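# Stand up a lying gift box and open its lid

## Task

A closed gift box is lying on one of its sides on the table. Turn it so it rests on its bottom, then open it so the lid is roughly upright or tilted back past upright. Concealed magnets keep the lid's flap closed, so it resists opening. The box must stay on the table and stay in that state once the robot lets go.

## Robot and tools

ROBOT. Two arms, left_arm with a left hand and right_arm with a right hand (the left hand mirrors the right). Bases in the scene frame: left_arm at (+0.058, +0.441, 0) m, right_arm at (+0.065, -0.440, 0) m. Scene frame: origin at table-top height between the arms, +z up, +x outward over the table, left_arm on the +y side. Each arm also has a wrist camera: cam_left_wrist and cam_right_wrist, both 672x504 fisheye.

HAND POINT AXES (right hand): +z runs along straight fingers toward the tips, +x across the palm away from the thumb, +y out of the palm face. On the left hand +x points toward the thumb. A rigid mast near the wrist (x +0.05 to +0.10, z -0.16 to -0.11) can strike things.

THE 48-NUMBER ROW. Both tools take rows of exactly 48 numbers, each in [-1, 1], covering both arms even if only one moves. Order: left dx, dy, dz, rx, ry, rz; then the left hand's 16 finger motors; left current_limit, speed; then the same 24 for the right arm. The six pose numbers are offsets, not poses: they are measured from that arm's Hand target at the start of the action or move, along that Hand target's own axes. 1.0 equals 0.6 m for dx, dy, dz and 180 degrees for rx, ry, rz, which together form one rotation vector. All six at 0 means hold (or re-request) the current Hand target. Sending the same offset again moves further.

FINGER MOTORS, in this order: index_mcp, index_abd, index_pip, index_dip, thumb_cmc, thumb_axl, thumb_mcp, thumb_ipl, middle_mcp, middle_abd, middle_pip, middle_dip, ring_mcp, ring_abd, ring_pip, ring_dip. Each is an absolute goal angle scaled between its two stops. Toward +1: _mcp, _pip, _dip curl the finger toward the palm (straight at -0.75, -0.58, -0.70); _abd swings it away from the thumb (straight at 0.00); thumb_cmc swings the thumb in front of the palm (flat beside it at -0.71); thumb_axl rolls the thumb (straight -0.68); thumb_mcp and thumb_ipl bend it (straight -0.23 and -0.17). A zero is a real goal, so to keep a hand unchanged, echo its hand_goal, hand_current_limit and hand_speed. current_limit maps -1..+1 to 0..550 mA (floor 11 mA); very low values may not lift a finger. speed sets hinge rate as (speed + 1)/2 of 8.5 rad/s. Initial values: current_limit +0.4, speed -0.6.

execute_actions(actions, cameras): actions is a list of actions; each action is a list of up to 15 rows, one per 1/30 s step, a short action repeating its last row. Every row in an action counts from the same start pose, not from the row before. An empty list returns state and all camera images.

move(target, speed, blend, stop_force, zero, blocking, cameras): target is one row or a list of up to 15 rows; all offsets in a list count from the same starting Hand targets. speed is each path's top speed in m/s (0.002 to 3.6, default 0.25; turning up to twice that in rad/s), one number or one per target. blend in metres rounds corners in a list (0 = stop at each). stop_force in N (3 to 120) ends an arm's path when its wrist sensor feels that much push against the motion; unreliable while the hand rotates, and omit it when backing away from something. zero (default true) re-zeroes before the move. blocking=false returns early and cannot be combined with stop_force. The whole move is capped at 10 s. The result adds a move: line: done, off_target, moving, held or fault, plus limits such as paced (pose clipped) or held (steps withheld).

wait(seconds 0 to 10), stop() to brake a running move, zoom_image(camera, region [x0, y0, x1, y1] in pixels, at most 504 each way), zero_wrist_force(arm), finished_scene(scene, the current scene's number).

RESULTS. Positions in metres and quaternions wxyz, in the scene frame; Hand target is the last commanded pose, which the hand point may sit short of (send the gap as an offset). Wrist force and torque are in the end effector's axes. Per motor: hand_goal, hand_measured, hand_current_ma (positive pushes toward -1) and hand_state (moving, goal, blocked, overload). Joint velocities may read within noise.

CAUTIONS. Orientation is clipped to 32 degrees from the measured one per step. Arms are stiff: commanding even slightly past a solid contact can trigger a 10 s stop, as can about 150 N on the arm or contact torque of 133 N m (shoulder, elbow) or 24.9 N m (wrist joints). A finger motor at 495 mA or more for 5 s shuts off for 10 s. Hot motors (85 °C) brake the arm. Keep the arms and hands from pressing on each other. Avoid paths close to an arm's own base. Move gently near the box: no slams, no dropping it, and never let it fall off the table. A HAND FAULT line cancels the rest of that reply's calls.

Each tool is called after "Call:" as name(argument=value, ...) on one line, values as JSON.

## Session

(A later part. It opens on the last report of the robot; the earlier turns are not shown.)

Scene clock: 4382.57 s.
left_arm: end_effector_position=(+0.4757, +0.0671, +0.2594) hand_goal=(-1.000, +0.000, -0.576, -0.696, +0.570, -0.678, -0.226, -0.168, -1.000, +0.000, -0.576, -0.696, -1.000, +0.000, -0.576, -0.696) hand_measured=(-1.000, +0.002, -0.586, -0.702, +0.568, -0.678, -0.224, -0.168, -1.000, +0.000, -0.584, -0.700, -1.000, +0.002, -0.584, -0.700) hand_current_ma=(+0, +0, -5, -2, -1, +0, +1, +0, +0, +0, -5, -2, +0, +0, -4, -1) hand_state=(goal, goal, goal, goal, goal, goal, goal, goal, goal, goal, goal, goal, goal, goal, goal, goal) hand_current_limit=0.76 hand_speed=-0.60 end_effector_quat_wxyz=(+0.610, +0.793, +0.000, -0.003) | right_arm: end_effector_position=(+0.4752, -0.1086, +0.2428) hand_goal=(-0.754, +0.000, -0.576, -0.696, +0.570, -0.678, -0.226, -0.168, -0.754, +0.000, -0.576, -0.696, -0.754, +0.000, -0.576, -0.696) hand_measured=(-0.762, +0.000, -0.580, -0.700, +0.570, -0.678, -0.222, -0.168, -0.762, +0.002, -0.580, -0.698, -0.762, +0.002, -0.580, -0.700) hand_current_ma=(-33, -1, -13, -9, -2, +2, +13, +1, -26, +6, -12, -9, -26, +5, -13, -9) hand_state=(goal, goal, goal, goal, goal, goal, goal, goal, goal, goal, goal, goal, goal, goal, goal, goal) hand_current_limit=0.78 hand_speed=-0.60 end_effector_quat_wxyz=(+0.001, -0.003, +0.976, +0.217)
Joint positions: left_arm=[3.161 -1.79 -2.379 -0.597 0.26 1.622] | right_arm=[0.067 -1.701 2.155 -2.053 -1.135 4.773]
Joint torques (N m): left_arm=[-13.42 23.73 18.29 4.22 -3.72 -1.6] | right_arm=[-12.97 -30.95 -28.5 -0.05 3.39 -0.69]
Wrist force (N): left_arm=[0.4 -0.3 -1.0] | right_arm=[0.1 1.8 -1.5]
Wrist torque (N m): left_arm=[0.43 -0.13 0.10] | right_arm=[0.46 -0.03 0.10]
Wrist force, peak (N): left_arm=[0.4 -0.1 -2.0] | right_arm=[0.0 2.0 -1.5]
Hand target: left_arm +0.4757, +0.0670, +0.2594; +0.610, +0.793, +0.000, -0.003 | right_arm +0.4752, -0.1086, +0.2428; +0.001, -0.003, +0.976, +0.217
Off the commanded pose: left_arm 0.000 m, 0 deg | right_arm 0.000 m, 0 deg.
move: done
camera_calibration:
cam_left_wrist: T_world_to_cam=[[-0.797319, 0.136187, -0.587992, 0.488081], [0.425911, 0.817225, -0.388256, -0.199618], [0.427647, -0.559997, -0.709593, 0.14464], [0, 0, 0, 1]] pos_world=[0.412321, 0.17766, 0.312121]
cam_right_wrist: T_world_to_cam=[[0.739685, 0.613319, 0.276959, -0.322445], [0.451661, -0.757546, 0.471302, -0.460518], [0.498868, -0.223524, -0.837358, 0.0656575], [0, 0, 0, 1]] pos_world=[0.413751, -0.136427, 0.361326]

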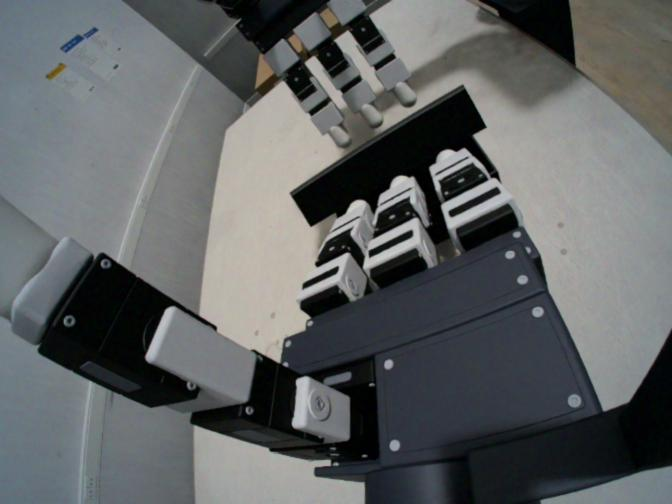

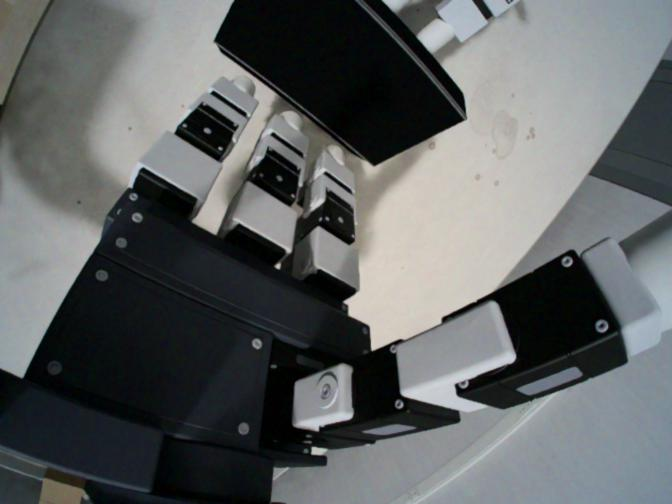

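Call:
move(target=[[0,0.0463,0.021,0,0,0,-1,0,-0.576,-0.696,0.571,-0.678,-0.226,-0.168,-1,0,-0.576,-0.696,-1,0,-0.576,-0.696,0.76,-0.6,0,0,0,0,0,0,-0.754,0,-0.576,-0.696,0.571,-0.678,-0.226,-0.168,-0.754,0,-0.576,-0.696,-0.754,0,-0.576,-0.696,0.78,-0.6]], speed=0.025, cameras=["all"])

Call:
zoom_image(camera="cam_left_wrist", region=[270, 70, 520, 260])

Scene clock: 4393.70 s.
left_arm: end_effector_position=(+0.4757, +0.0478, +0.2830) hand_goal=(-1.000, +0.000, -0.576, -0.696, +0.570, -0.678, -0.226, -0.168, -1.000, +0.000, -0.576, -0.696, -1.000, +0.000, -0.576, -0.696) hand_measured=(-1.000, +0.002, -0.584, -0.700, +0.568, -0.678, -0.224, -0.168, -1.000, +0.000, -0.584, -0.700, -1.000, +0.002, -0.582, -0.700) hand_current_ma=(+0, +0, -4, -1, -1, +0, +1, +0, +0, +0, -4, -1, +0, +0, -3, -1) hand_state=(goal, goal, goal, goal, goal, goal, goal, goal, goal, goal, goal, goal, goal, goal, goal, goal) hand_current_limit=0.76 hand_speed=-0.60 end_effector_quat_wxyz=(+0.610, +0.793, +0.000, -0.003) | right_arm: end_effector_position=(+0.4752, -0.1086, +0.2428) hand_goal=(-0.754, +0.000, -0.576, -0.696, +0.570, -0.678, -0.226, -0.168, -0.754, +0.000, -0.576, -0.696, -0.754, +0.000, -0.576, -0.696) hand_measured=(-0.762, +0.000, -0.580, -0.700, +0.570, -0.678, -0.222, -0.168, -0.762, +0.002, -0.580, -0.698, -0.762, +0.002, -0.580, -0.700) hand_current_ma=(-33, -1, -13, -9, -2, +2, +13, +1, -26, +6, -12, -9, -26, +5, -13, -9) hand_state=(goal, goal, goal, goal, goal, goal, goal, goal, goal, goal, goal, goal, goal, goal, goal, goal) hand_current_limit=0.78 hand_speed=-0.60 end_effector_quat_wxyz=(+0.001, -0.003, +0.976, +0.217)
Joint positions: left_arm=[3.113 -1.787 -2.356 -0.441 0.262 1.434] | right_arm=[0.067 -1.701 2.155 -2.053 -1.135 4.773]
Joint torques (N m): left_arm=[-13.61 15.59 19.54 4.39 -0.29 -1.68] | right_arm=[-12.6 -30.83 -28.2 0.04 3.35 -0.74]
Wrist force (N): left_arm=[0.2 0.1 -1.3] | right_arm=[0.0 1.7 -1.5]
Wrist torque (N m): left_arm=[0.48 -0.17 0.07] | right_arm=[0.45 -0.01 0.08]
Wrist force, peak (N): left_arm=[0.7 0.1 -1.9] | right_arm=[0.4 1.7 -1.9]
Hand target: left_arm +0.4757, +0.0477, +0.2830; +0.610, +0.793, +0.000, -0.003 | right_arm +0.4752, -0.1086, +0.2428; +0.001, -0.003, +0.976, +0.217
Off the commanded pose: left_arm 0.000 m, 0 deg | right_arm 0.000 m, 0 deg.
move: done
camera_calibration:
cam_left_wrist: T_world_to_cam=[[-0.797354, 0.136231, -0.587935, 0.504574], [0.425928, 0.817202, -0.388287, -0.174676], [0.427565, -0.56002, -0.709624, 0.150627], [0, 0, 0, 1]] pos_world=[0.412321, 0.15836, 0.335721]
cam_right_wrist: T_world_to_cam=[[0.739685, 0.613319, 0.276959, -0.322445], [0.451661, -0.757546, 0.471302, -0.460518], [0.498868, -0.223524, -0.837358, 0.0656575], [0, 0, 0, 1]] pos_world=[0.413751, -0.136427, 0.361326]

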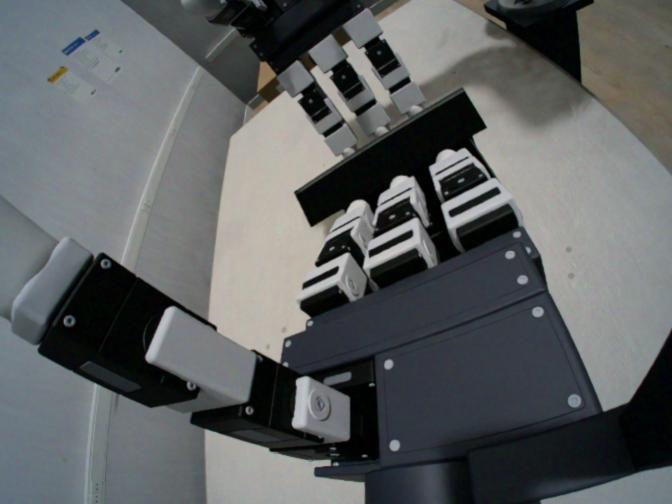

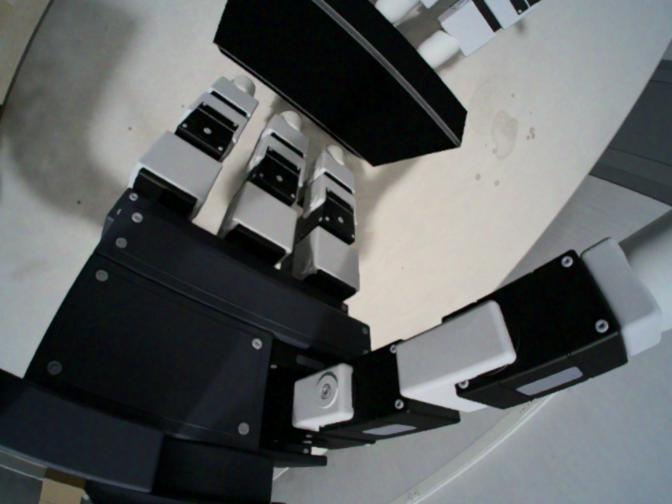

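Scaled by 2.016 from the camera's 672x504 image, which has a finer 960x720 frame.

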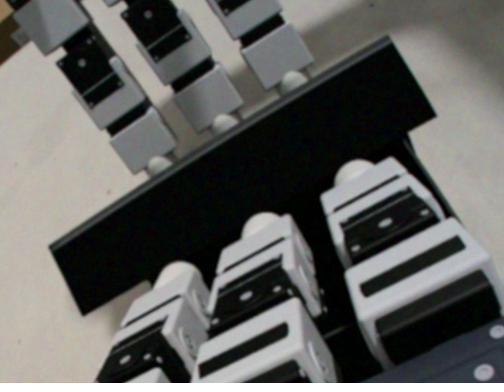

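Call:
move(target=[[0,0.0401,0.031,0,0,0,-1,0,-0.576,-0.696,0.571,-0.678,-0.226,-0.168,-1,0,-0.576,-0.696,-1,0,-0.576,-0.696,0.76,-0.6,0,0,0,0,0,0,-0.754,0,-0.576,-0.696,0.571,-0.678,-0.226,-0.168,-0.754,0,-0.576,-0.696,-0.754,0,-0.576,-0.696,0.78,-0.6]], speed=0.025, cameras=["all"])

Call:
zoom_image(camera="cam_left_wrist", region=[270, 70, 520, 260])

Scene clock: 4402.97 s.
left_arm: end_effector_position=(+0.4757, +0.0236, +0.3015) hand_goal=(-1.000, +0.000, -0.576, -0.696, +0.570, -0.678, -0.226, -0.168, -1.000, +0.000, -0.576, -0.696, -1.000, +0.000, -0.576, -0.696) hand_measured=(-1.000, +0.002, -0.582, -0.700, +0.568, -0.678, -0.224, -0.168, -1.000, +0.000, -0.582, -0.700, -1.000, +0.002, -0.582, -0.700) hand_current_ma=(+0, +0, -3, -1, -1, +0, +1, +0, +0, +0, -3, -1, +0, +0, -3, -1) hand_state=(goal, goal, goal, goal, goal, goal, goal, goal, goal, goal, goal, goal, goal, goal, goal, goal) hand_current_limit=0.76 hand_speed=-0.60 end_effector_quat_wxyz=(+0.610, +0.793, +0.000, -0.003) | right_arm: end_effector_position=(+0.4752, -0.1086, +0.2428) hand_goal=(-0.754, +0.000, -0.576, -0.696, +0.570, -0.678, -0.226, -0.168, -0.754, +0.000, -0.576, -0.696, -0.754, +0.000, -0.576, -0.696) hand_measured=(-0.762, +0.000, -0.580, -0.700, +0.570, -0.678, -0.222, -0.168, -0.762, +0.002, -0.580, -0.698, -0.762, +0.002, -0.580, -0.700) hand_current_ma=(-33, -1, -13, -9, -2, +2, +13, +1, -26, +6, -12, -9, -26, +5, -13, -9) hand_state=(goal, goal, goal, goal, goal, goal, goal, goal, goal, goal, goal, goal, goal, goal, goal, goal) hand_current_limit=0.78 hand_speed=-0.60 end_effector_quat_wxyz=(+0.001, -0.003, +0.976, +0.217)
Joint positions: left_arm=[3.054 -1.818 -2.32 -0.237 0.276 1.216] | right_arm=[0.067 -1.701 2.155 -2.053 -1.135 4.773]
Joint torques (N m): left_arm=[-14.28 16.34 22.05 4.28 -0.24 -1.62] | right_arm=[-12.83 -30.29 -27.86 -0.2 3.23 -0.71]
Wrist force (N): left_arm=[0.6 0.1 -1.0] | right_arm=[0.3 1.7 -1.5]
Wrist torque (N m): left_arm=[0.47 -0.19 0.07] | right_arm=[0.46 -0.06 0.12]
Wrist force, peak (N): left_arm=[0.6 0.3 -1.8] | right_arm=[0.3 2.0 -1.6]
Hand target: left_arm +0.4757, +0.0236, +0.3015; +0.610, +0.793, +0.000, -0.003 | right_arm +0.4752, -0.1086, +0.2428; +0.001, -0.003, +0.976, +0.217
Off the commanded pose: left_arm 0.000 m, 0 deg | right_arm 0.000 m, 0 deg.
move: done
camera_calibration:
cam_left_wrist: T_world_to_cam=[[-0.797379, 0.136264, -0.587894, 0.518725], [0.425912, 0.817223, -0.388259, -0.147804], [0.427535, -0.559981, -0.709673, 0.150283], [0, 0, 0, 1]] pos_world=[0.41232, 0.134261, 0.354221]
cam_right_wrist: T_world_to_cam=[[0.739685, 0.613319, 0.276959, -0.322445], [0.451661, -0.757546, 0.471302, -0.460518], [0.498868, -0.223524, -0.837358, 0.0656575], [0, 0, 0, 1]] pos_world=[0.413751, -0.136427, 0.361326]

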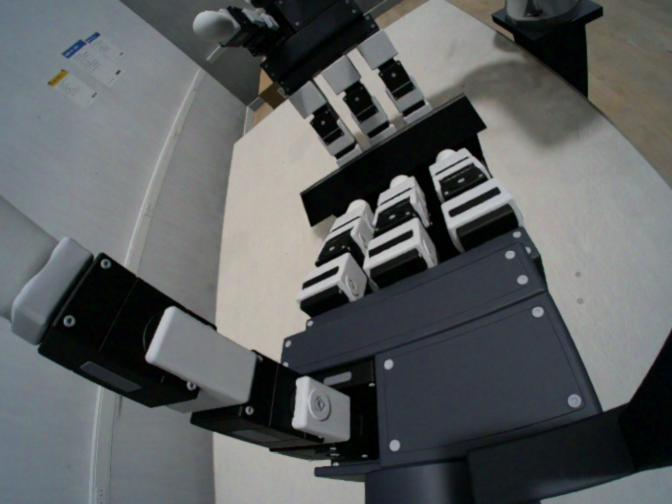

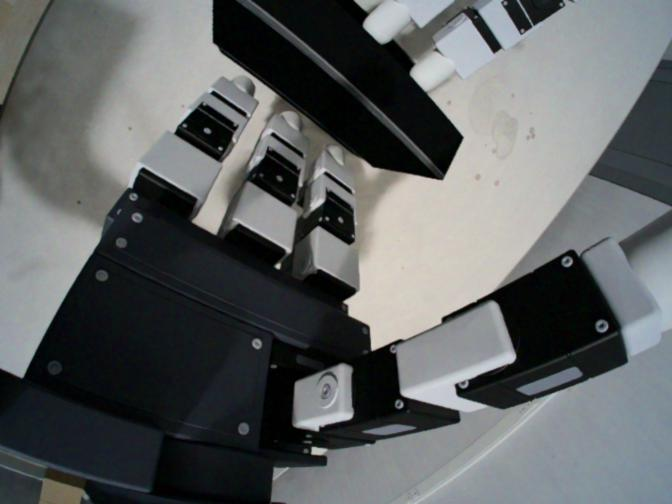

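Scaled by 2.016 from the camera's 672x504 image, which has a finer 960x720 frame.

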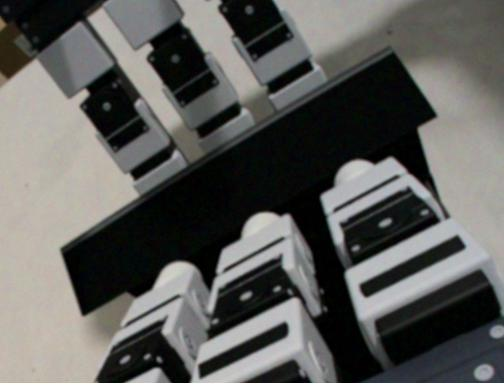

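Call:
move(target=[[0,0.0321,0.0395,0,0,0,-1,0,-0.576,-0.696,0.571,-0.678,-0.226,-0.168,-1,0,-0.576,-0.696,-1,0,-0.576,-0.696,0.76,-0.6,0,0,0,0,0,0,-0.754,0,-0.576,-0.696,0.571,-0.678,-0.226,-0.168,-0.754,0,-0.576,-0.696,-0.754,0,-0.576,-0.696,0.78,-0.6]], speed=0.025, cameras=["all"])

Call:
zoom_image(camera="cam_left_wrist", region=[270, 70, 520, 260])

Scene clock: 4410.87 s.
left_arm: end_effector_position=(+0.4757, -0.0043, +0.3140) hand_goal=(-1.000, +0.000, -0.576, -0.696, +0.570, -0.678, -0.226, -0.168, -1.000, +0.000, -0.576, -0.696, -1.000, +0.000, -0.576, -0.696) hand_measured=(-1.000, +0.002, -0.582, -0.698, +0.568, -0.678, -0.224, -0.168, -1.000, +0.000, -0.582, -0.700, -1.000, +0.002, -0.582, -0.700) hand_current_ma=(+0, +0, -2, -1, -1, +0, +1, +0, +0, +0, -3, -1, +0, +0, -3, -1) hand_state=(goal, goal, goal, goal, goal, goal, goal, goal, goal, goal, goal, goal, goal, goal, goal, goal) hand_current_limit=0.76 hand_speed=-0.60 end_effector_quat_wxyz=(+0.610, +0.793, +0.000, -0.003) | right_arm: end_effector_position=(+0.4752, -0.1086, +0.2428) hand_goal=(-0.754, +0.000, -0.576, -0.696, +0.570, -0.678, -0.226, -0.168, -0.754, +0.000, -0.576, -0.696, -0.754, +0.000, -0.576, -0.696) hand_measured=(-0.762, +0.000, -0.580, -0.700, +0.570, -0.678, -0.222, -0.168, -0.762, +0.002, -0.580, -0.698, -0.762, +0.002, -0.580, -0.700) hand_current_ma=(-33, -1, -13, -9, -2, +2, +13, +1, -26, +6, -12, -9, -26, +5, -13, -9) hand_state=(goal, goal, goal, goal, goal, goal, goal, goal, goal, goal, goal, goal, goal, goal, goal, goal) hand_current_limit=0.78 hand_speed=-0.60 end_effector_quat_wxyz=(+0.001, -0.003, +0.976, +0.217)
Joint positions: left_arm=[2.987 -1.868 -2.269 -0.036 0.304 1.006] | right_arm=[0.067 -1.701 2.155 -2.053 -1.135 4.773]
Joint torques (N m): left_arm=[-13.71 18.44 21.93 4.29 -0.08 -1.69] | right_arm=[-13.17 -30.14 -27.68 -0.12 3.11 -0.92]
Wrist force (N): left_arm=[0.4 0.0 -0.9] | right_arm=[0.2 1.7 -1.5]
Wrist torque (N m): left_arm=[0.43 -0.16 0.03] | right_arm=[0.45 -0.04 0.11]
Wrist force, peak (N): left_arm=[0.8 0.4 -1.5] | right_arm=[0.2 1.8 -1.8]
Hand target: left_arm +0.4757, -0.0043, +0.3140; +0.610, +0.793, +0.000, -0.003 | right_arm +0.4752, -0.1086, +0.2428; +0.001, -0.003, +0.976, +0.217
Off the commanded pose: left_arm 0.000 m, 0 deg | right_arm 0.000 m, 0 deg.
move: done
camera_calibration:
cam_left_wrist: T_world_to_cam=[[-0.797379, 0.136264, -0.587894, 0.529876], [0.425912, 0.817223, -0.388259, -0.12015], [0.427535, -0.559981, -0.709673, 0.14353], [0, 0, 0, 1]] pos_world=[0.41232, 0.106361, 0.366721]
cam_right_wrist: T_world_to_cam=[[0.739685, 0.613319, 0.276959, -0.322445], [0.451661, -0.757546, 0.471302, -0.460518], [0.498868, -0.223524, -0.837358, 0.0656575], [0, 0, 0, 1]] pos_world=[0.413751, -0.136427, 0.361326]

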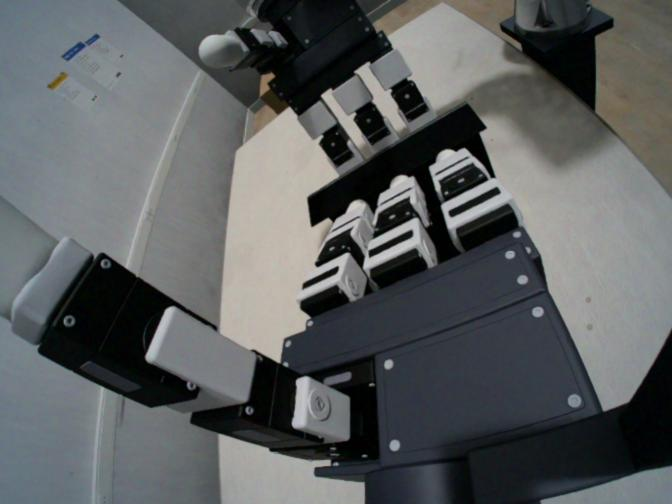

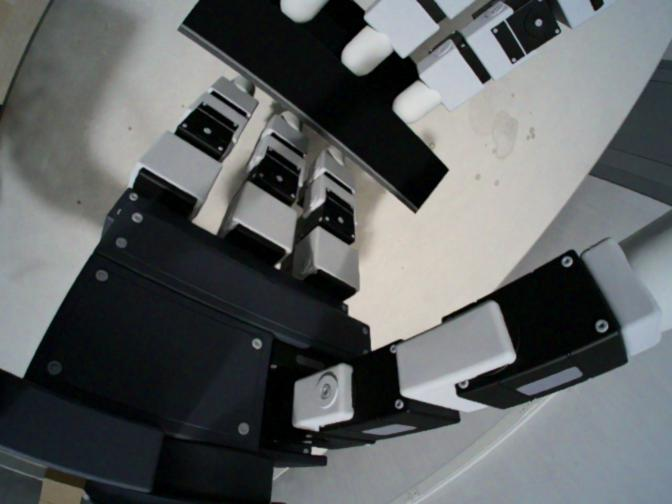

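Scaled by 2.016 from the camera's 672x504 image, which has a finer 960x720 frame.

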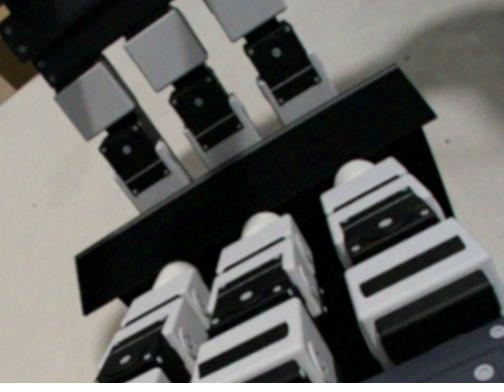

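Call:
move(target=[[0,0.0222,0.0477,0,0,0,-1,0,-0.576,-0.696,0.571,-0.678,-0.226,-0.168,-1,0,-0.576,-0.696,-1,0,-0.576,-0.696,0.76,-0.6,0,0,0,0,0,0,-0.754,0,-0.576,-0.696,0.571,-0.678,-0.226,-0.168,-0.754,0,-0.576,-0.696,-0.754,0,-0.576,-0.696,0.78,-0.6]], speed=0.025, cameras=["all"])

Call:
zoom_image(camera="cam_left_wrist", region=[270, 70, 520, 260])

Scene clock: 4421.57 s.
left_arm: end_effector_position=(+0.4756, -0.0353, +0.3195) hand_goal=(-1.000, +0.000, -0.576, -0.696, +0.570, -0.678, -0.226, -0.168, -1.000, +0.000, -0.576, -0.696, -1.000, +0.000, -0.576, -0.696) hand_measured=(-1.000, +0.002, -0.598, -0.704, +0.568, -0.678, -0.224, -0.168, -1.000, +0.002, -0.598, -0.704, -1.000, +0.002, -0.598, -0.704) hand_current_ma=(+0, +0, -20, -4, -1, +0, +1, +0, +0, +0, -22, -4, +0, +1, -21, -4) hand_state=(goal, goal, blocked, goal, goal, goal, goal, goal, goal, goal, blocked, goal, goal, goal, blocked, goal) hand_current_limit=0.76 hand_speed=-0.60 end_effector_quat_wxyz=(+0.610, +0.793, +0.000, -0.003) end_effector_velocity=(+0.000, +0.000, +0.000) end_effector_angular_velocity=(+0.000, -0.001, +0.001) | right_arm: end_effector_position=(+0.4752, -0.1086, +0.2428) hand_goal=(-0.754, +0.000, -0.576, -0.696, +0.570, -0.678, -0.226, -0.168, -0.754, +0.000, -0.576, -0.696, -0.754, +0.000, -0.576, -0.696) hand_measured=(-0.818, +0.000, -0.582, -0.698, +0.570, -0.678, -0.222, -0.168, -0.812, +0.002, -0.584, -0.698, -0.808, +0.002, -0.584, -0.698) hand_current_ma=(-285, -1, -19, -9, -2, +2, +13, +1, -260, +5, -24, -9, -244, +5, -25, -9) hand_state=(blocked, goal, goal, goal, goal, goal, goal, goal, blocked, goal, goal, goal, blocked, goal, goal, goal) hand_current_limit=0.78 hand_speed=-0.60 end_effector_quat_wxyz=(+0.001, -0.003, +0.976, +0.217)
Joint positions: left_arm=[2.917 -1.93 -2.206 0.134 0.346 0.826] | right_arm=[0.067 -1.701 2.155 -2.053 -1.135 4.773]
Joint velocities: left_arm=[-0.001 -0.001 0.001 0.005 0.001 -0.004] | right_arm=[within noise]
Joint torques (N m): left_arm=[-20.43 18.4 21.98 3.52 -0.07 -1.65] | right_arm=[-0.75 -30.84 -27.49 -2.11 4.01 -0.75]
Wrist force (N): left_arm=[-0.2 -1.0 -18.7] | right_arm=[-0.2 -17.6 -4.0]
Wrist torque (N m): left_arm=[2.51 -0.55 0.00] | right_arm=[1.27 0.01 -0.26]
Wrist force, peak (N): left_arm=[0.1 -0.8 -18.8] | right_arm=[-0.4 -17.8 -4.1]
Hand target: left_arm +0.4756, -0.0354, +0.3195; +0.610, +0.793, +0.000, -0.003 | right_arm +0.4752, -0.1086, +0.2428; +0.001, -0.003, +0.976, +0.217
Off the commanded pose: left_arm 0.000 m, 0 deg | right_arm 0.000 m, 0 deg.
move: done
camera_calibration:
cam_left_wrist: T_world_to_cam=[[-0.797378, 0.136154, -0.58792, 0.537205], [0.42583, 0.817258, -0.388276, -0.0924763], [0.427618, -0.559957, -0.709642, 0.130056], [0, 0, 0, 1]] pos_world=[0.412121, 0.0752604, 0.372221]
cam_right_wrist: T_world_to_cam=[[0.739751, 0.613291, 0.276844, -0.322435], [0.451648, -0.757538, 0.471328, -0.460521], [0.498781, -0.22363, -0.837381, 0.0656873], [0, 0, 0, 1]] pos_world=[0.413751, -0.136426, 0.361326]

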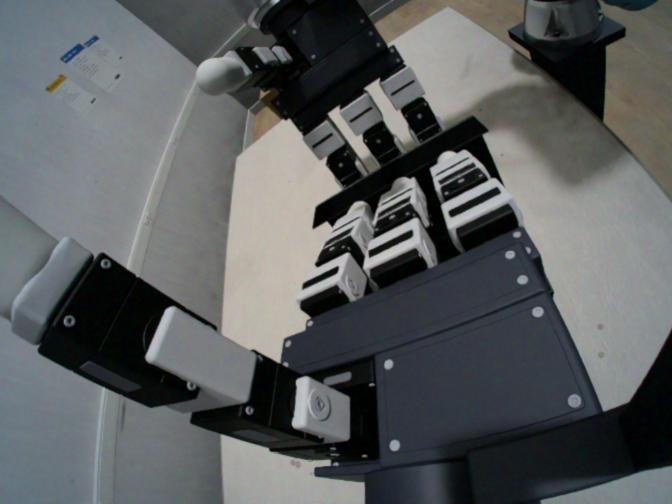

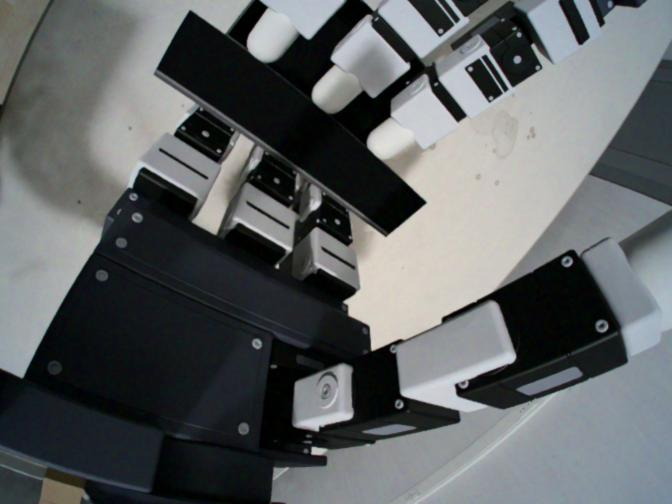

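Scaled by 2.016 from the camera's 672x504 image, which has a finer 960x720 frame.

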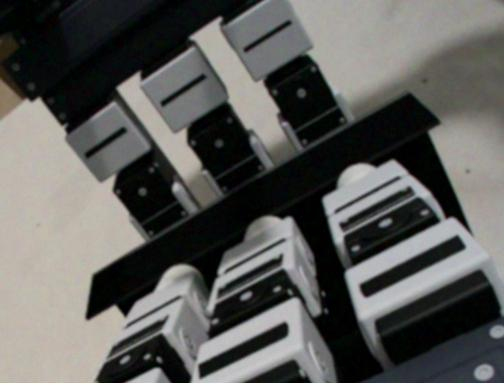

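Call:
move(target=[[0,0,0,0,0,0,-1,0,-0.576,-0.696,0.571,-0.678,-0.226,-0.168,-1,0,-0.576,-0.696,-1,0,-0.576,-0.696,0.76,-0.6,0,-0.0453,-0.0212,0,0,0,-0.754,0,-0.576,-0.696,0.571,-0.678,-0.226,-0.168,-0.754,0,-0.576,-0.696,-0.754,0,-0.576,-0.696,0.78,-0.6]], speed=0.02, cameras=["all"])

Scene clock: 4429.27 s.
left_arm: end_effector_position=(+0.4755, -0.0354, +0.3195) hand_goal=(-1.000, +0.000, -0.576, -0.696, +0.570, -0.678, -0.226, -0.168, -1.000, +0.000, -0.576, -0.696, -1.000, +0.000, -0.576, -0.696) hand_measured=(-1.000, +0.002, -0.584, -0.700, +0.568, -0.678, -0.224, -0.168, -1.000, +0.002, -0.582, -0.700, -1.000, +0.004, -0.582, -0.700) hand_current_ma=(+0, +0, -3, -1, -1, +0, +1, +0, +0, +0, -3, -1, +0, +1, -3, -1) hand_state=(goal, goal, goal, goal, goal, goal, goal, goal, goal, goal, goal, goal, goal, goal, goal, goal) hand_current_limit=0.76 hand_speed=-0.60 end_effector_quat_wxyz=(+0.610, +0.793, +0.000, -0.003) | right_arm: end_effector_position=(+0.4754, -0.1385, +0.2429) hand_goal=(-0.754, +0.000, -0.576, -0.696, +0.570, -0.678, -0.226, -0.168, -0.754, +0.000, -0.576, -0.696, -0.754, +0.000, -0.576, -0.696) hand_measured=(-0.764, +0.000, -0.580, -0.698, +0.570, -0.678, -0.222, -0.168, -0.762, +0.002, -0.580, -0.698, -0.762, +0.002, -0.580, -0.698) hand_current_ma=(-34, -1, -13, -9, -2, +2, +13, +1, -27, +5, -12, -9, -27, +5, -14, -9) hand_state=(goal, goal, goal, goal, goal, goal, goal, goal, goal, goal, goal, goal, goal, goal, goal, goal) hand_current_limit=0.78 hand_speed=-0.60 end_effector_quat_wxyz=(+0.001, -0.003, +0.976, +0.217)
Joint positions: left_arm=[2.917 -1.931 -2.205 0.134 0.346 0.825] | right_arm=[-0.009 -1.733 2.171 -2.002 -1.134 4.689]
Joint torques (N m): left_arm=[9.83 26.96 19.93 4.05 -0.21 -1.61] | right_arm=[-13.21 -29 -15.53 -0.26 2.16 -0.55]
Wrist force (N): left_arm=[0.8 -0.1 -1.4] | right_arm=[-0.4 0.9 -1.6]
Wrist torque (N m): left_arm=[0.48 -0.17 0.08] | right_arm=[0.37 0.04 0.06]
Wrist force, peak (N): left_arm=[-0.1 -1.0 -19.1] | right_arm=[-0.3 -18.0 -4.1]
Hand target: left_arm +0.4756, -0.0354, +0.3195; +0.610, +0.793, +0.000, -0.003 | right_arm +0.4754, -0.1386, +0.2428; +0.001, -0.003, +0.976, +0.217
Off the commanded pose: left_arm 0.000 m, 0 deg | right_arm 0.000 m, 0 deg.
move: done
camera_calibration:
cam_left_wrist: T_world_to_cam=[[-0.797353, 0.136121, -0.587962, 0.537213], [0.425847, 0.817237, -0.388303, -0.0924712], [0.427648, -0.559996, -0.709593, 0.130028], [0, 0, 0, 1]] pos_world=[0.412121, 0.0752601, 0.372221]
cam_right_wrist: T_world_to_cam=[[0.739725, 0.613252, 0.276999, -0.304325], [0.451595, -0.757601, 0.471278, -0.48328], [0.498867, -0.223525, -0.837358, 0.0589583], [0, 0, 0, 1]] pos_world=[0.413951, -0.166326, 0.361426]

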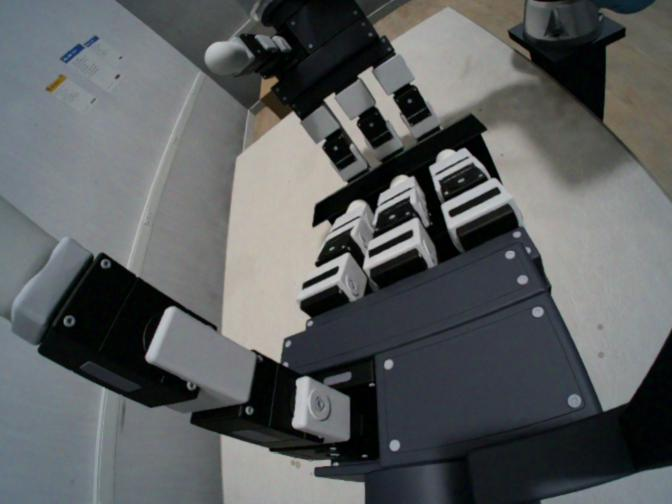

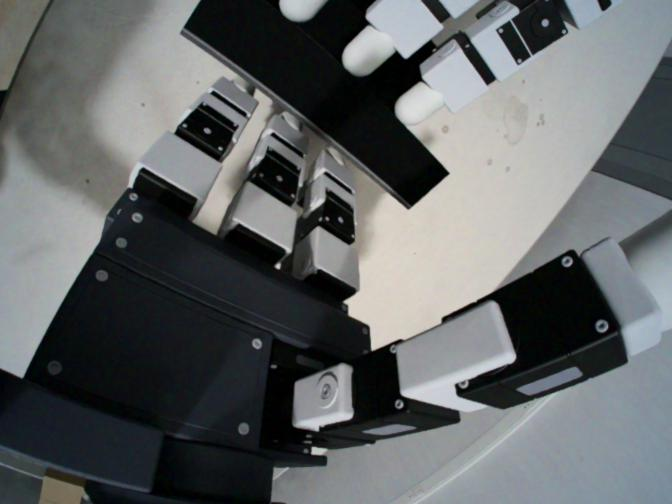

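Call:
move(target=[[0,-0.0151,-0.0305,0,0,0,-1,0,-0.576,-0.696,0.571,-0.678,-0.226,-0.168,-1,0,-0.576,-0.696,-1,0,-0.576,-0.696,0.76,-0.6,0,0,0,0,0,0,-0.754,0,-0.576,-0.696,0.571,-0.678,-0.226,-0.168,-0.754,0,-0.576,-0.696,-0.754,0,-0.576,-0.696,0.78,-0.6]], speed=0.02, cameras=["all"])

Call:
zoom_image(camera="cam_left_wrist", region=[270, 70, 520, 260])

Scene clock: 4447.20 s.
left_arm: end_effector_position=(+0.4756, -0.0154, +0.3155) hand_goal=(-1.000, +0.000, -0.576, -0.696, +0.570, -0.678, -0.226, -0.168, -1.000, +0.000, -0.576, -0.696, -1.000, +0.000, -0.576, -0.696) hand_measured=(-1.000, +0.002, -0.582, -0.700, +0.568, -0.678, -0.224, -0.168, -1.000, +0.002, -0.582, -0.700, -1.000, +0.004, -0.582, -0.700) hand_current_ma=(+0, +0, -2, -1, -1, +0, +1, +0, +0, +0, -3, -1, +0, +1, -3, -1) hand_state=(goal, goal, goal, goal, goal, goal, goal, goal, goal, goal, goal, goal, goal, goal, goal, goal) hand_current_limit=0.76 hand_speed=-0.60 end_effector_quat_wxyz=(+0.610, +0.793, +0.000, -0.003) | right_arm: end_effector_position=(+0.4754, -0.1386, +0.2428) hand_goal=(-0.754, +0.000, -0.576, -0.696, +0.570, -0.678, -0.226, -0.168, -0.754, +0.000, -0.576, -0.696, -0.754, +0.000, -0.576, -0.696) hand_measured=(-0.764, +0.000, -0.580, -0.698, +0.570, -0.678, -0.222, -0.168, -0.762, +0.002, -0.580, -0.698, -0.762, +0.002, -0.580, -0.698) hand_current_ma=(-34, -1, -13, -9, -2, +2, +13, +1, -27, +5, -12, -9, -27, +5, -14, -9) hand_state=(goal, goal, goal, goal, goal, goal, goal, goal, goal, goal, goal, goal, goal, goal, goal, goal) hand_current_limit=0.78 hand_speed=-0.60 end_effector_quat_wxyz=(+0.001, -0.003, +0.976, +0.217)
Joint positions: left_arm=[2.962 -1.894 -2.248 0.037 0.318 0.934] | right_arm=[-0.01 -1.733 2.171 -2.001 -1.134 4.688]
Joint torques (N m): left_arm=[14.07 31.19 8.11 0.14 -3.32 2.06] | right_arm=[-13.63 -29.97 -16.26 -0.01 -0.15 -0.66]
Wrist force (N): left_arm=[0.4 0.0 -1.4] | right_arm=[-0.4 1.1 -1.6]
Wrist torque (N m): left_arm=[0.44 -0.14 -0.04] | right_arm=[0.40 0.03 0.07]
Wrist force, peak (N): left_arm=[0.9 0.0 -1.6] | right_arm=[-0.8 0.9 -1.9]
Hand target: left_arm +0.4756, -0.0154, +0.3155; +0.610, +0.793, +0.000, -0.003 | right_arm +0.4754, -0.1386, +0.2428; +0.001, -0.003, +0.976, +0.217
Off the commanded pose: left_arm 0.000 m, 0 deg | right_arm 0.000 m, 0 deg.
move: done
camera_calibration:
cam_left_wrist: T_world_to_cam=[[-0.797377, 0.135963, -0.587966, 0.532258], [0.425719, 0.81728, -0.388353, -0.110263], [0.427731, -0.559971, -0.709562, 0.138243], [0, 0, 0, 1]] pos_world=[0.412221, 0.0951598, 0.368221]
cam_right_wrist: T_world_to_cam=[[0.739685, 0.613319, 0.276959, -0.304221], [0.451661, -0.757546, 0.471302, -0.483382], [0.498868, -0.223524, -0.837358, 0.0589357], [0, 0, 0, 1]] pos_world=[0.413951, -0.166427, 0.361426]

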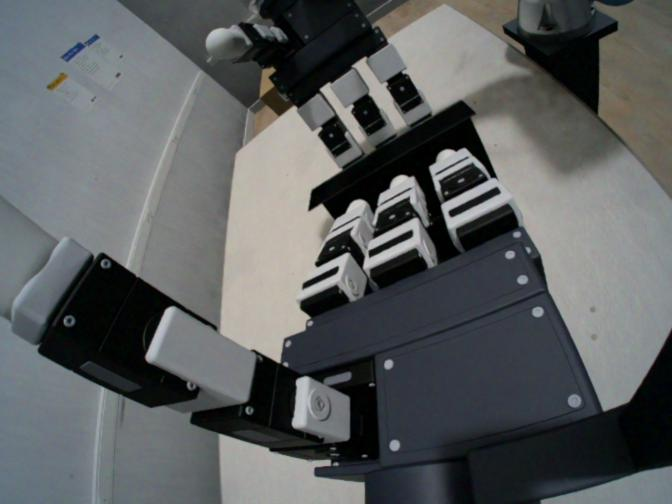

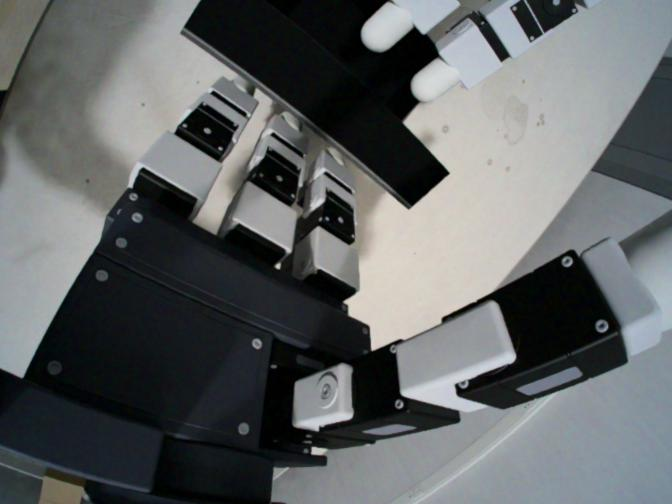

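Scaled by 2.016 from the camera's 672x504 image, which has a finer 960x720 frame.

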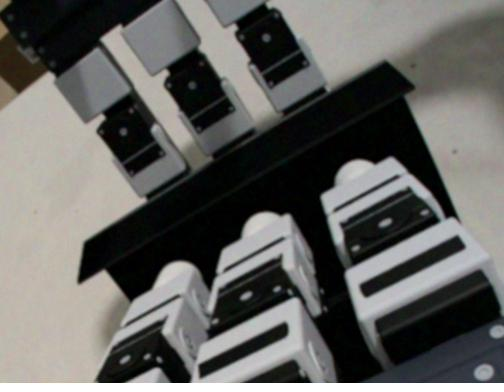

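Call:
move(target=[[0,-0.06,-0.22,0,0,0,-1,0,-0.576,-0.696,0.571,-0.678,-0.226,-0.168,-1,0,-0.576,-0.696,-1,0,-0.576,-0.696,0.76,-0.6,0,0,0,0,0,0,-0.754,0,-0.576,-0.696,0.571,-0.678,-0.226,-0.168,-0.754,0,-0.576,-0.696,-0.754,0,-0.576,-0.696,0.78,-0.6],[0,-0.06,-0.22,0,0,0,-1,0,-0.576,-0.696,0.571,-0.678,-0.226,-0.168,-1,0,-0.576,-0.696,-1,0,-0.576,-0.696,0.76,-0.6,0,-0.0151,-0.00705,0,0,0,-0.754,0,-0.576,-0.696,0.571,-0.678,-0.226,-0.168,-0.754,0,-0.576,-0.696,-0.754,0,-0.576,-0.696,0.78,-0.6]], speed=[0.1,0.015], cameras=["all"])

Scene clock: 4461.63 s.
left_arm: end_effector_position=(+0.4762, +0.1215, +0.3146) hand_goal=(-1.000, +0.000, -0.576, -0.696, +0.570, -0.678, -0.226, -0.168, -1.000, +0.000, -0.576, -0.696, -1.000, +0.000, -0.576, -0.696) hand_measured=(-1.000, +0.002, -0.582, -0.700, +0.568, -0.678, -0.224, -0.168, -1.000, +0.002, -0.582, -0.700, -1.000, +0.004, -0.582, -0.700) hand_current_ma=(+0, +0, -2, -1, -1, +0, +1, +0, +0, +0, -3, -1, +0, +1, -3, -1) hand_state=(goal, goal, goal, goal, goal, goal, goal, goal, goal, goal, goal, goal, goal, goal, goal, goal) hand_current_limit=0.76 hand_speed=-0.60 end_effector_quat_wxyz=(+0.610, +0.793, +0.000, -0.003) | right_arm: end_effector_position=(+0.4754, -0.1485, +0.2428) hand_goal=(-0.754, +0.000, -0.576, -0.696, +0.570, -0.678, -0.226, -0.168, -0.754, +0.000, -0.576, -0.696, -0.754, +0.000, -0.576, -0.696) hand_measured=(-0.764, +0.000, -0.580, -0.698, +0.570, -0.678, -0.222, -0.168, -0.762, +0.002, -0.580, -0.698, -0.762, +0.002, -0.580, -0.698) hand_current_ma=(-33, -1, -13, -9, -2, +2, +13, +1, -26, +5, -12, -9, -27, +5, -13, -9) hand_state=(goal, goal, goal, goal, goal, goal, goal, goal, goal, goal, goal, goal, goal, goal, goal, goal) hand_current_limit=0.78 hand_speed=-0.60 end_effector_quat_wxyz=(+0.001, -0.003, +0.976, +0.217)
Joint positions: left_arm=[3.301 -1.545 -2.275 -1.416 0.301 2.11] | right_arm=[-0.035 -1.742 2.175 -1.984 -1.134 4.66]
Joint torques (N m): left_arm=[14.1 9.18 26.61 -0.35 0.04 1.95] | right_arm=[-13.67 -28.47 -16.75 0.06 -1.36 -0.66]
Wrist force (N): left_arm=[0.6 0.3 -1.0] | right_arm=[-0.6 0.9 -1.6]
Wrist torque (N m): left_arm=[0.46 -0.13 0.01] | right_arm=[0.39 0.05 0.04]
Wrist force, peak (N): left_arm=[0.4 0.2 -1.7] | right_arm=[-0.5 1.3 -1.9]
Hand target: left_arm +0.4762, +0.1215, +0.3146; +0.610, +0.793, +0.000, -0.003 | right_arm +0.4754, -0.1486, +0.2428; +0.001, -0.003, +0.976, +0.217
Off the commanded pose: left_arm 0.000 m, 0 deg | right_arm 0.000 m, 0 deg.
move: done
camera_calibration:
cam_left_wrist: T_world_to_cam=[[-0.797387, 0.136055, -0.587931, 0.513485], [0.425782, 0.817248, -0.388349, -0.222731], [0.427648, -0.559995, -0.709593, 0.214102], [0, 0, 0, 1]] pos_world=[0.412721, 0.23206, 0.367321]
cam_right_wrist: T_world_to_cam=[[0.739685, 0.613319, 0.276959, -0.298223], [0.451661, -0.757546, 0.471302, -0.490927], [0.498868, -0.223524, -0.837358, 0.056673], [0, 0, 0, 1]] pos_world=[0.414051, -0.176327, 0.361426]

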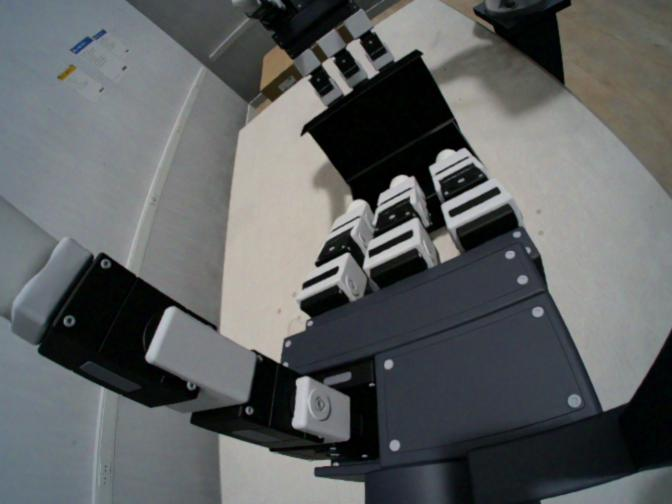

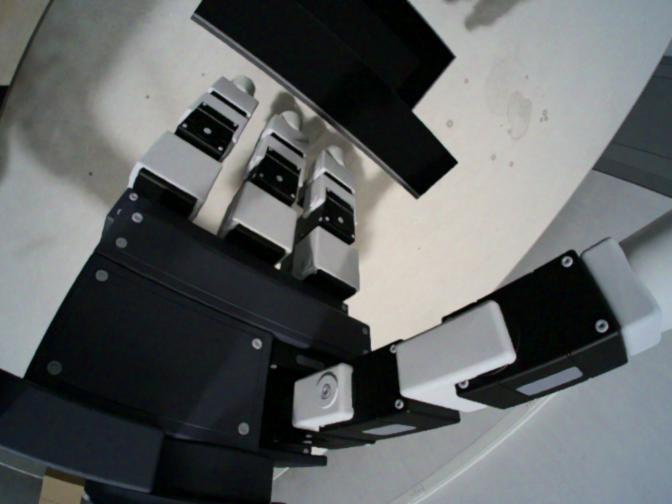

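Call:
zoom_image(camera="cam_left_wrist", region=[280, 30, 500, 230])

Call:
zoom_image(camera="cam_right_wrist", region=[180, 0, 480, 220])

Scaled by 2.291 from the camera's 672x504 image, which has a finer 960x720 frame.

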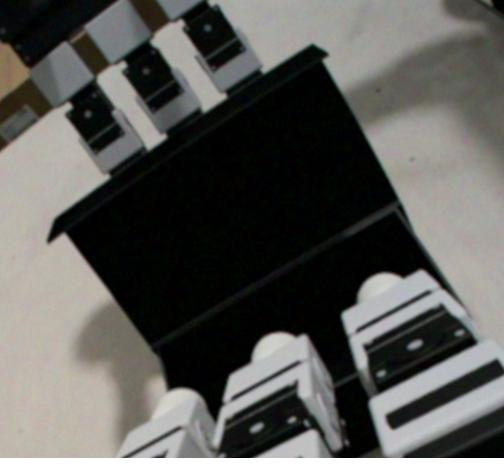

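Scaled by 1.680 from the camera's 672x504 image, which has a finer 960x720 frame.

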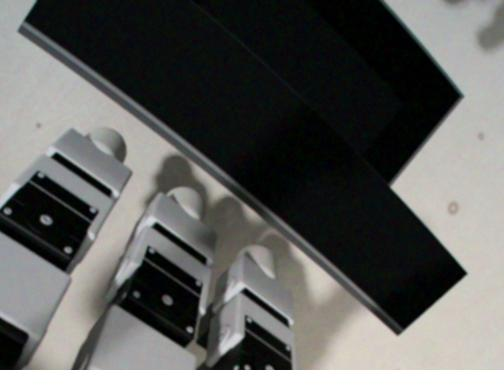

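Call:
move(target=[0,0,0,0,0,0,-1,0,-0.576,-0.696,0.571,-0.678,-0.226,-0.168,-1,0,-0.576,-0.696,-1,0,-0.576,-0.696,0.76,-0.6,0,-0.0453,-0.0212,0,0,0,-0.754,0,-0.576,-0.696,0.571,-0.678,-0.226,-0.168,-0.754,0,-0.576,-0.696,-0.754,0,-0.576,-0.696,0.78,-0.6], speed=0.03, cameras=["cam_left_wrist"])

Call:
zoom_image(camera="cam_left_wrist", region=[280, 30, 500, 230])

Scene clock: 4487.23 s.
left_arm: end_effector_position=(+0.4762, +0.1215, +0.3146) hand_goal=(-1.000, +0.000, -0.576, -0.696, +0.570, -0.678, -0.226, -0.168, -1.000, +0.000, -0.576, -0.696, -1.000, +0.000, -0.576, -0.696) hand_measured=(-1.000, +0.002, -0.582, -0.700, +0.568, -0.678, -0.224, -0.168, -1.000, +0.002, -0.582, -0.700, -1.000, +0.004, -0.582, -0.700) hand_current_ma=(+0, +0, -2, -1, -1, +0, +1, +0, +0, +0, -3, -1, +0, +1, -3, -1) hand_state=(goal, goal, goal, goal, goal, goal, goal, goal, goal, goal, goal, goal, goal, goal, goal, goal) hand_current_limit=0.76 hand_speed=-0.60 end_effector_quat_wxyz=(+0.610, +0.793, +0.000, -0.003) | right_arm: end_effector_position=(+0.4756, -0.1785, +0.2429) hand_goal=(-0.754, +0.000, -0.576, -0.696, +0.570, -0.678, -0.226, -0.168, -0.754, +0.000, -0.576, -0.696, -0.754, +0.000, -0.576, -0.696) hand_measured=(-0.762, +0.000, -0.580, -0.698, +0.570, -0.678, -0.222, -0.168, -0.762, +0.002, -0.580, -0.698, -0.762, +0.002, -0.580, -0.698) hand_current_ma=(-33, -1, -13, -9, -2, +2, +13, +1, -26, +5, -12, -9, -26, +5, -13, -9) hand_state=(goal, goal, goal, goal, goal, goal, goal, goal, goal, goal, goal, goal, goal, goal, goal, goal) hand_current_limit=0.78 hand_speed=-0.60 end_effector_quat_wxyz=(+0.001, -0.003, +0.976, +0.217)
Joint positions: left_arm=[3.301 -1.545 -2.275 -1.416 0.301 2.11] | right_arm=[-0.114 -1.767 2.184 -1.932 -1.137 4.573]
Joint torques (N m): left_arm=[14.26 9.32 26.59 -0.39 0.07 2.09] | right_arm=[-13.11 -29.59 -15.43 0.06 -1.26 -0.61]
Wrist force (N): left_arm=[0.3 0.4 -1.0] | right_arm=[-0.4 0.8 -1.9]
Wrist torque (N m): left_arm=[0.46 -0.11 -0.01] | right_arm=[0.42 0.04 0.09]
Wrist force, peak (N): left_arm=[0.5 0.5 -1.4] | right_arm=[-0.6 1.2 -1.9]
Hand target: left_arm +0.4762, +0.1215, +0.3146; +0.610, +0.793, +0.000, -0.003 | right_arm +0.4756, -0.1786, +0.2429; +0.001, -0.003, +0.976, +0.217
Off the commanded pose: left_arm 0.000 m, 0 deg | right_arm 0.000 m, 0 deg.
move: done
camera_calibration:
cam_left_wrist: T_world_to_cam=[[-0.797353, 0.136121, -0.587962, 0.513467], [0.425847, 0.817237, -0.388303, -0.222772], [0.427648, -0.559996, -0.709593, 0.214102], [0, 0, 0, 1]] pos_world=[0.412721, 0.23206, 0.367321]
Images, in order (width x height): cam_left_wrist 672x504.

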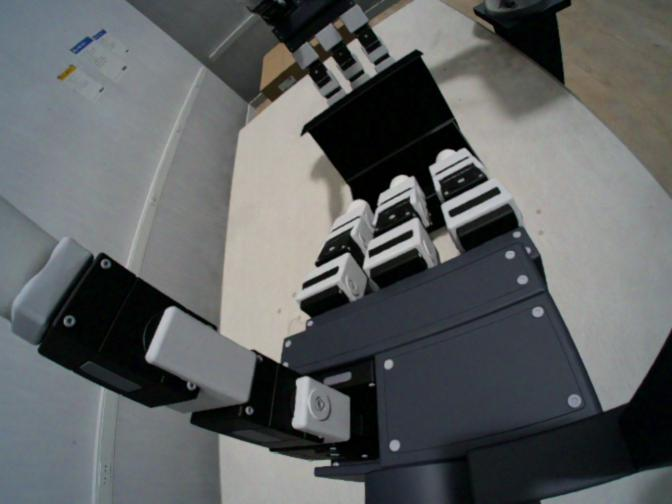

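Scaled by 2.291 from the camera's 672x504 image, which has a finer 960x720 frame.

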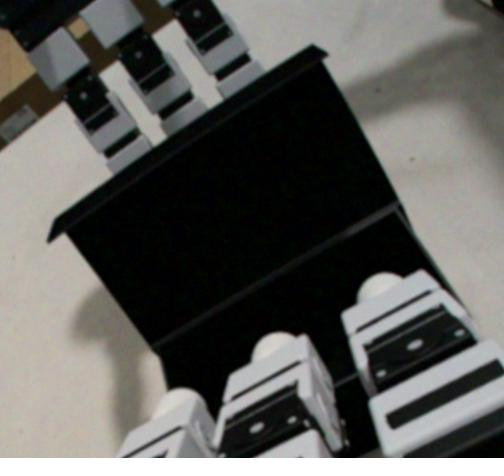

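Lid stable on its own, past vertical.

Call:
finished_scene(scene=1)

The scene is finished: the task was done.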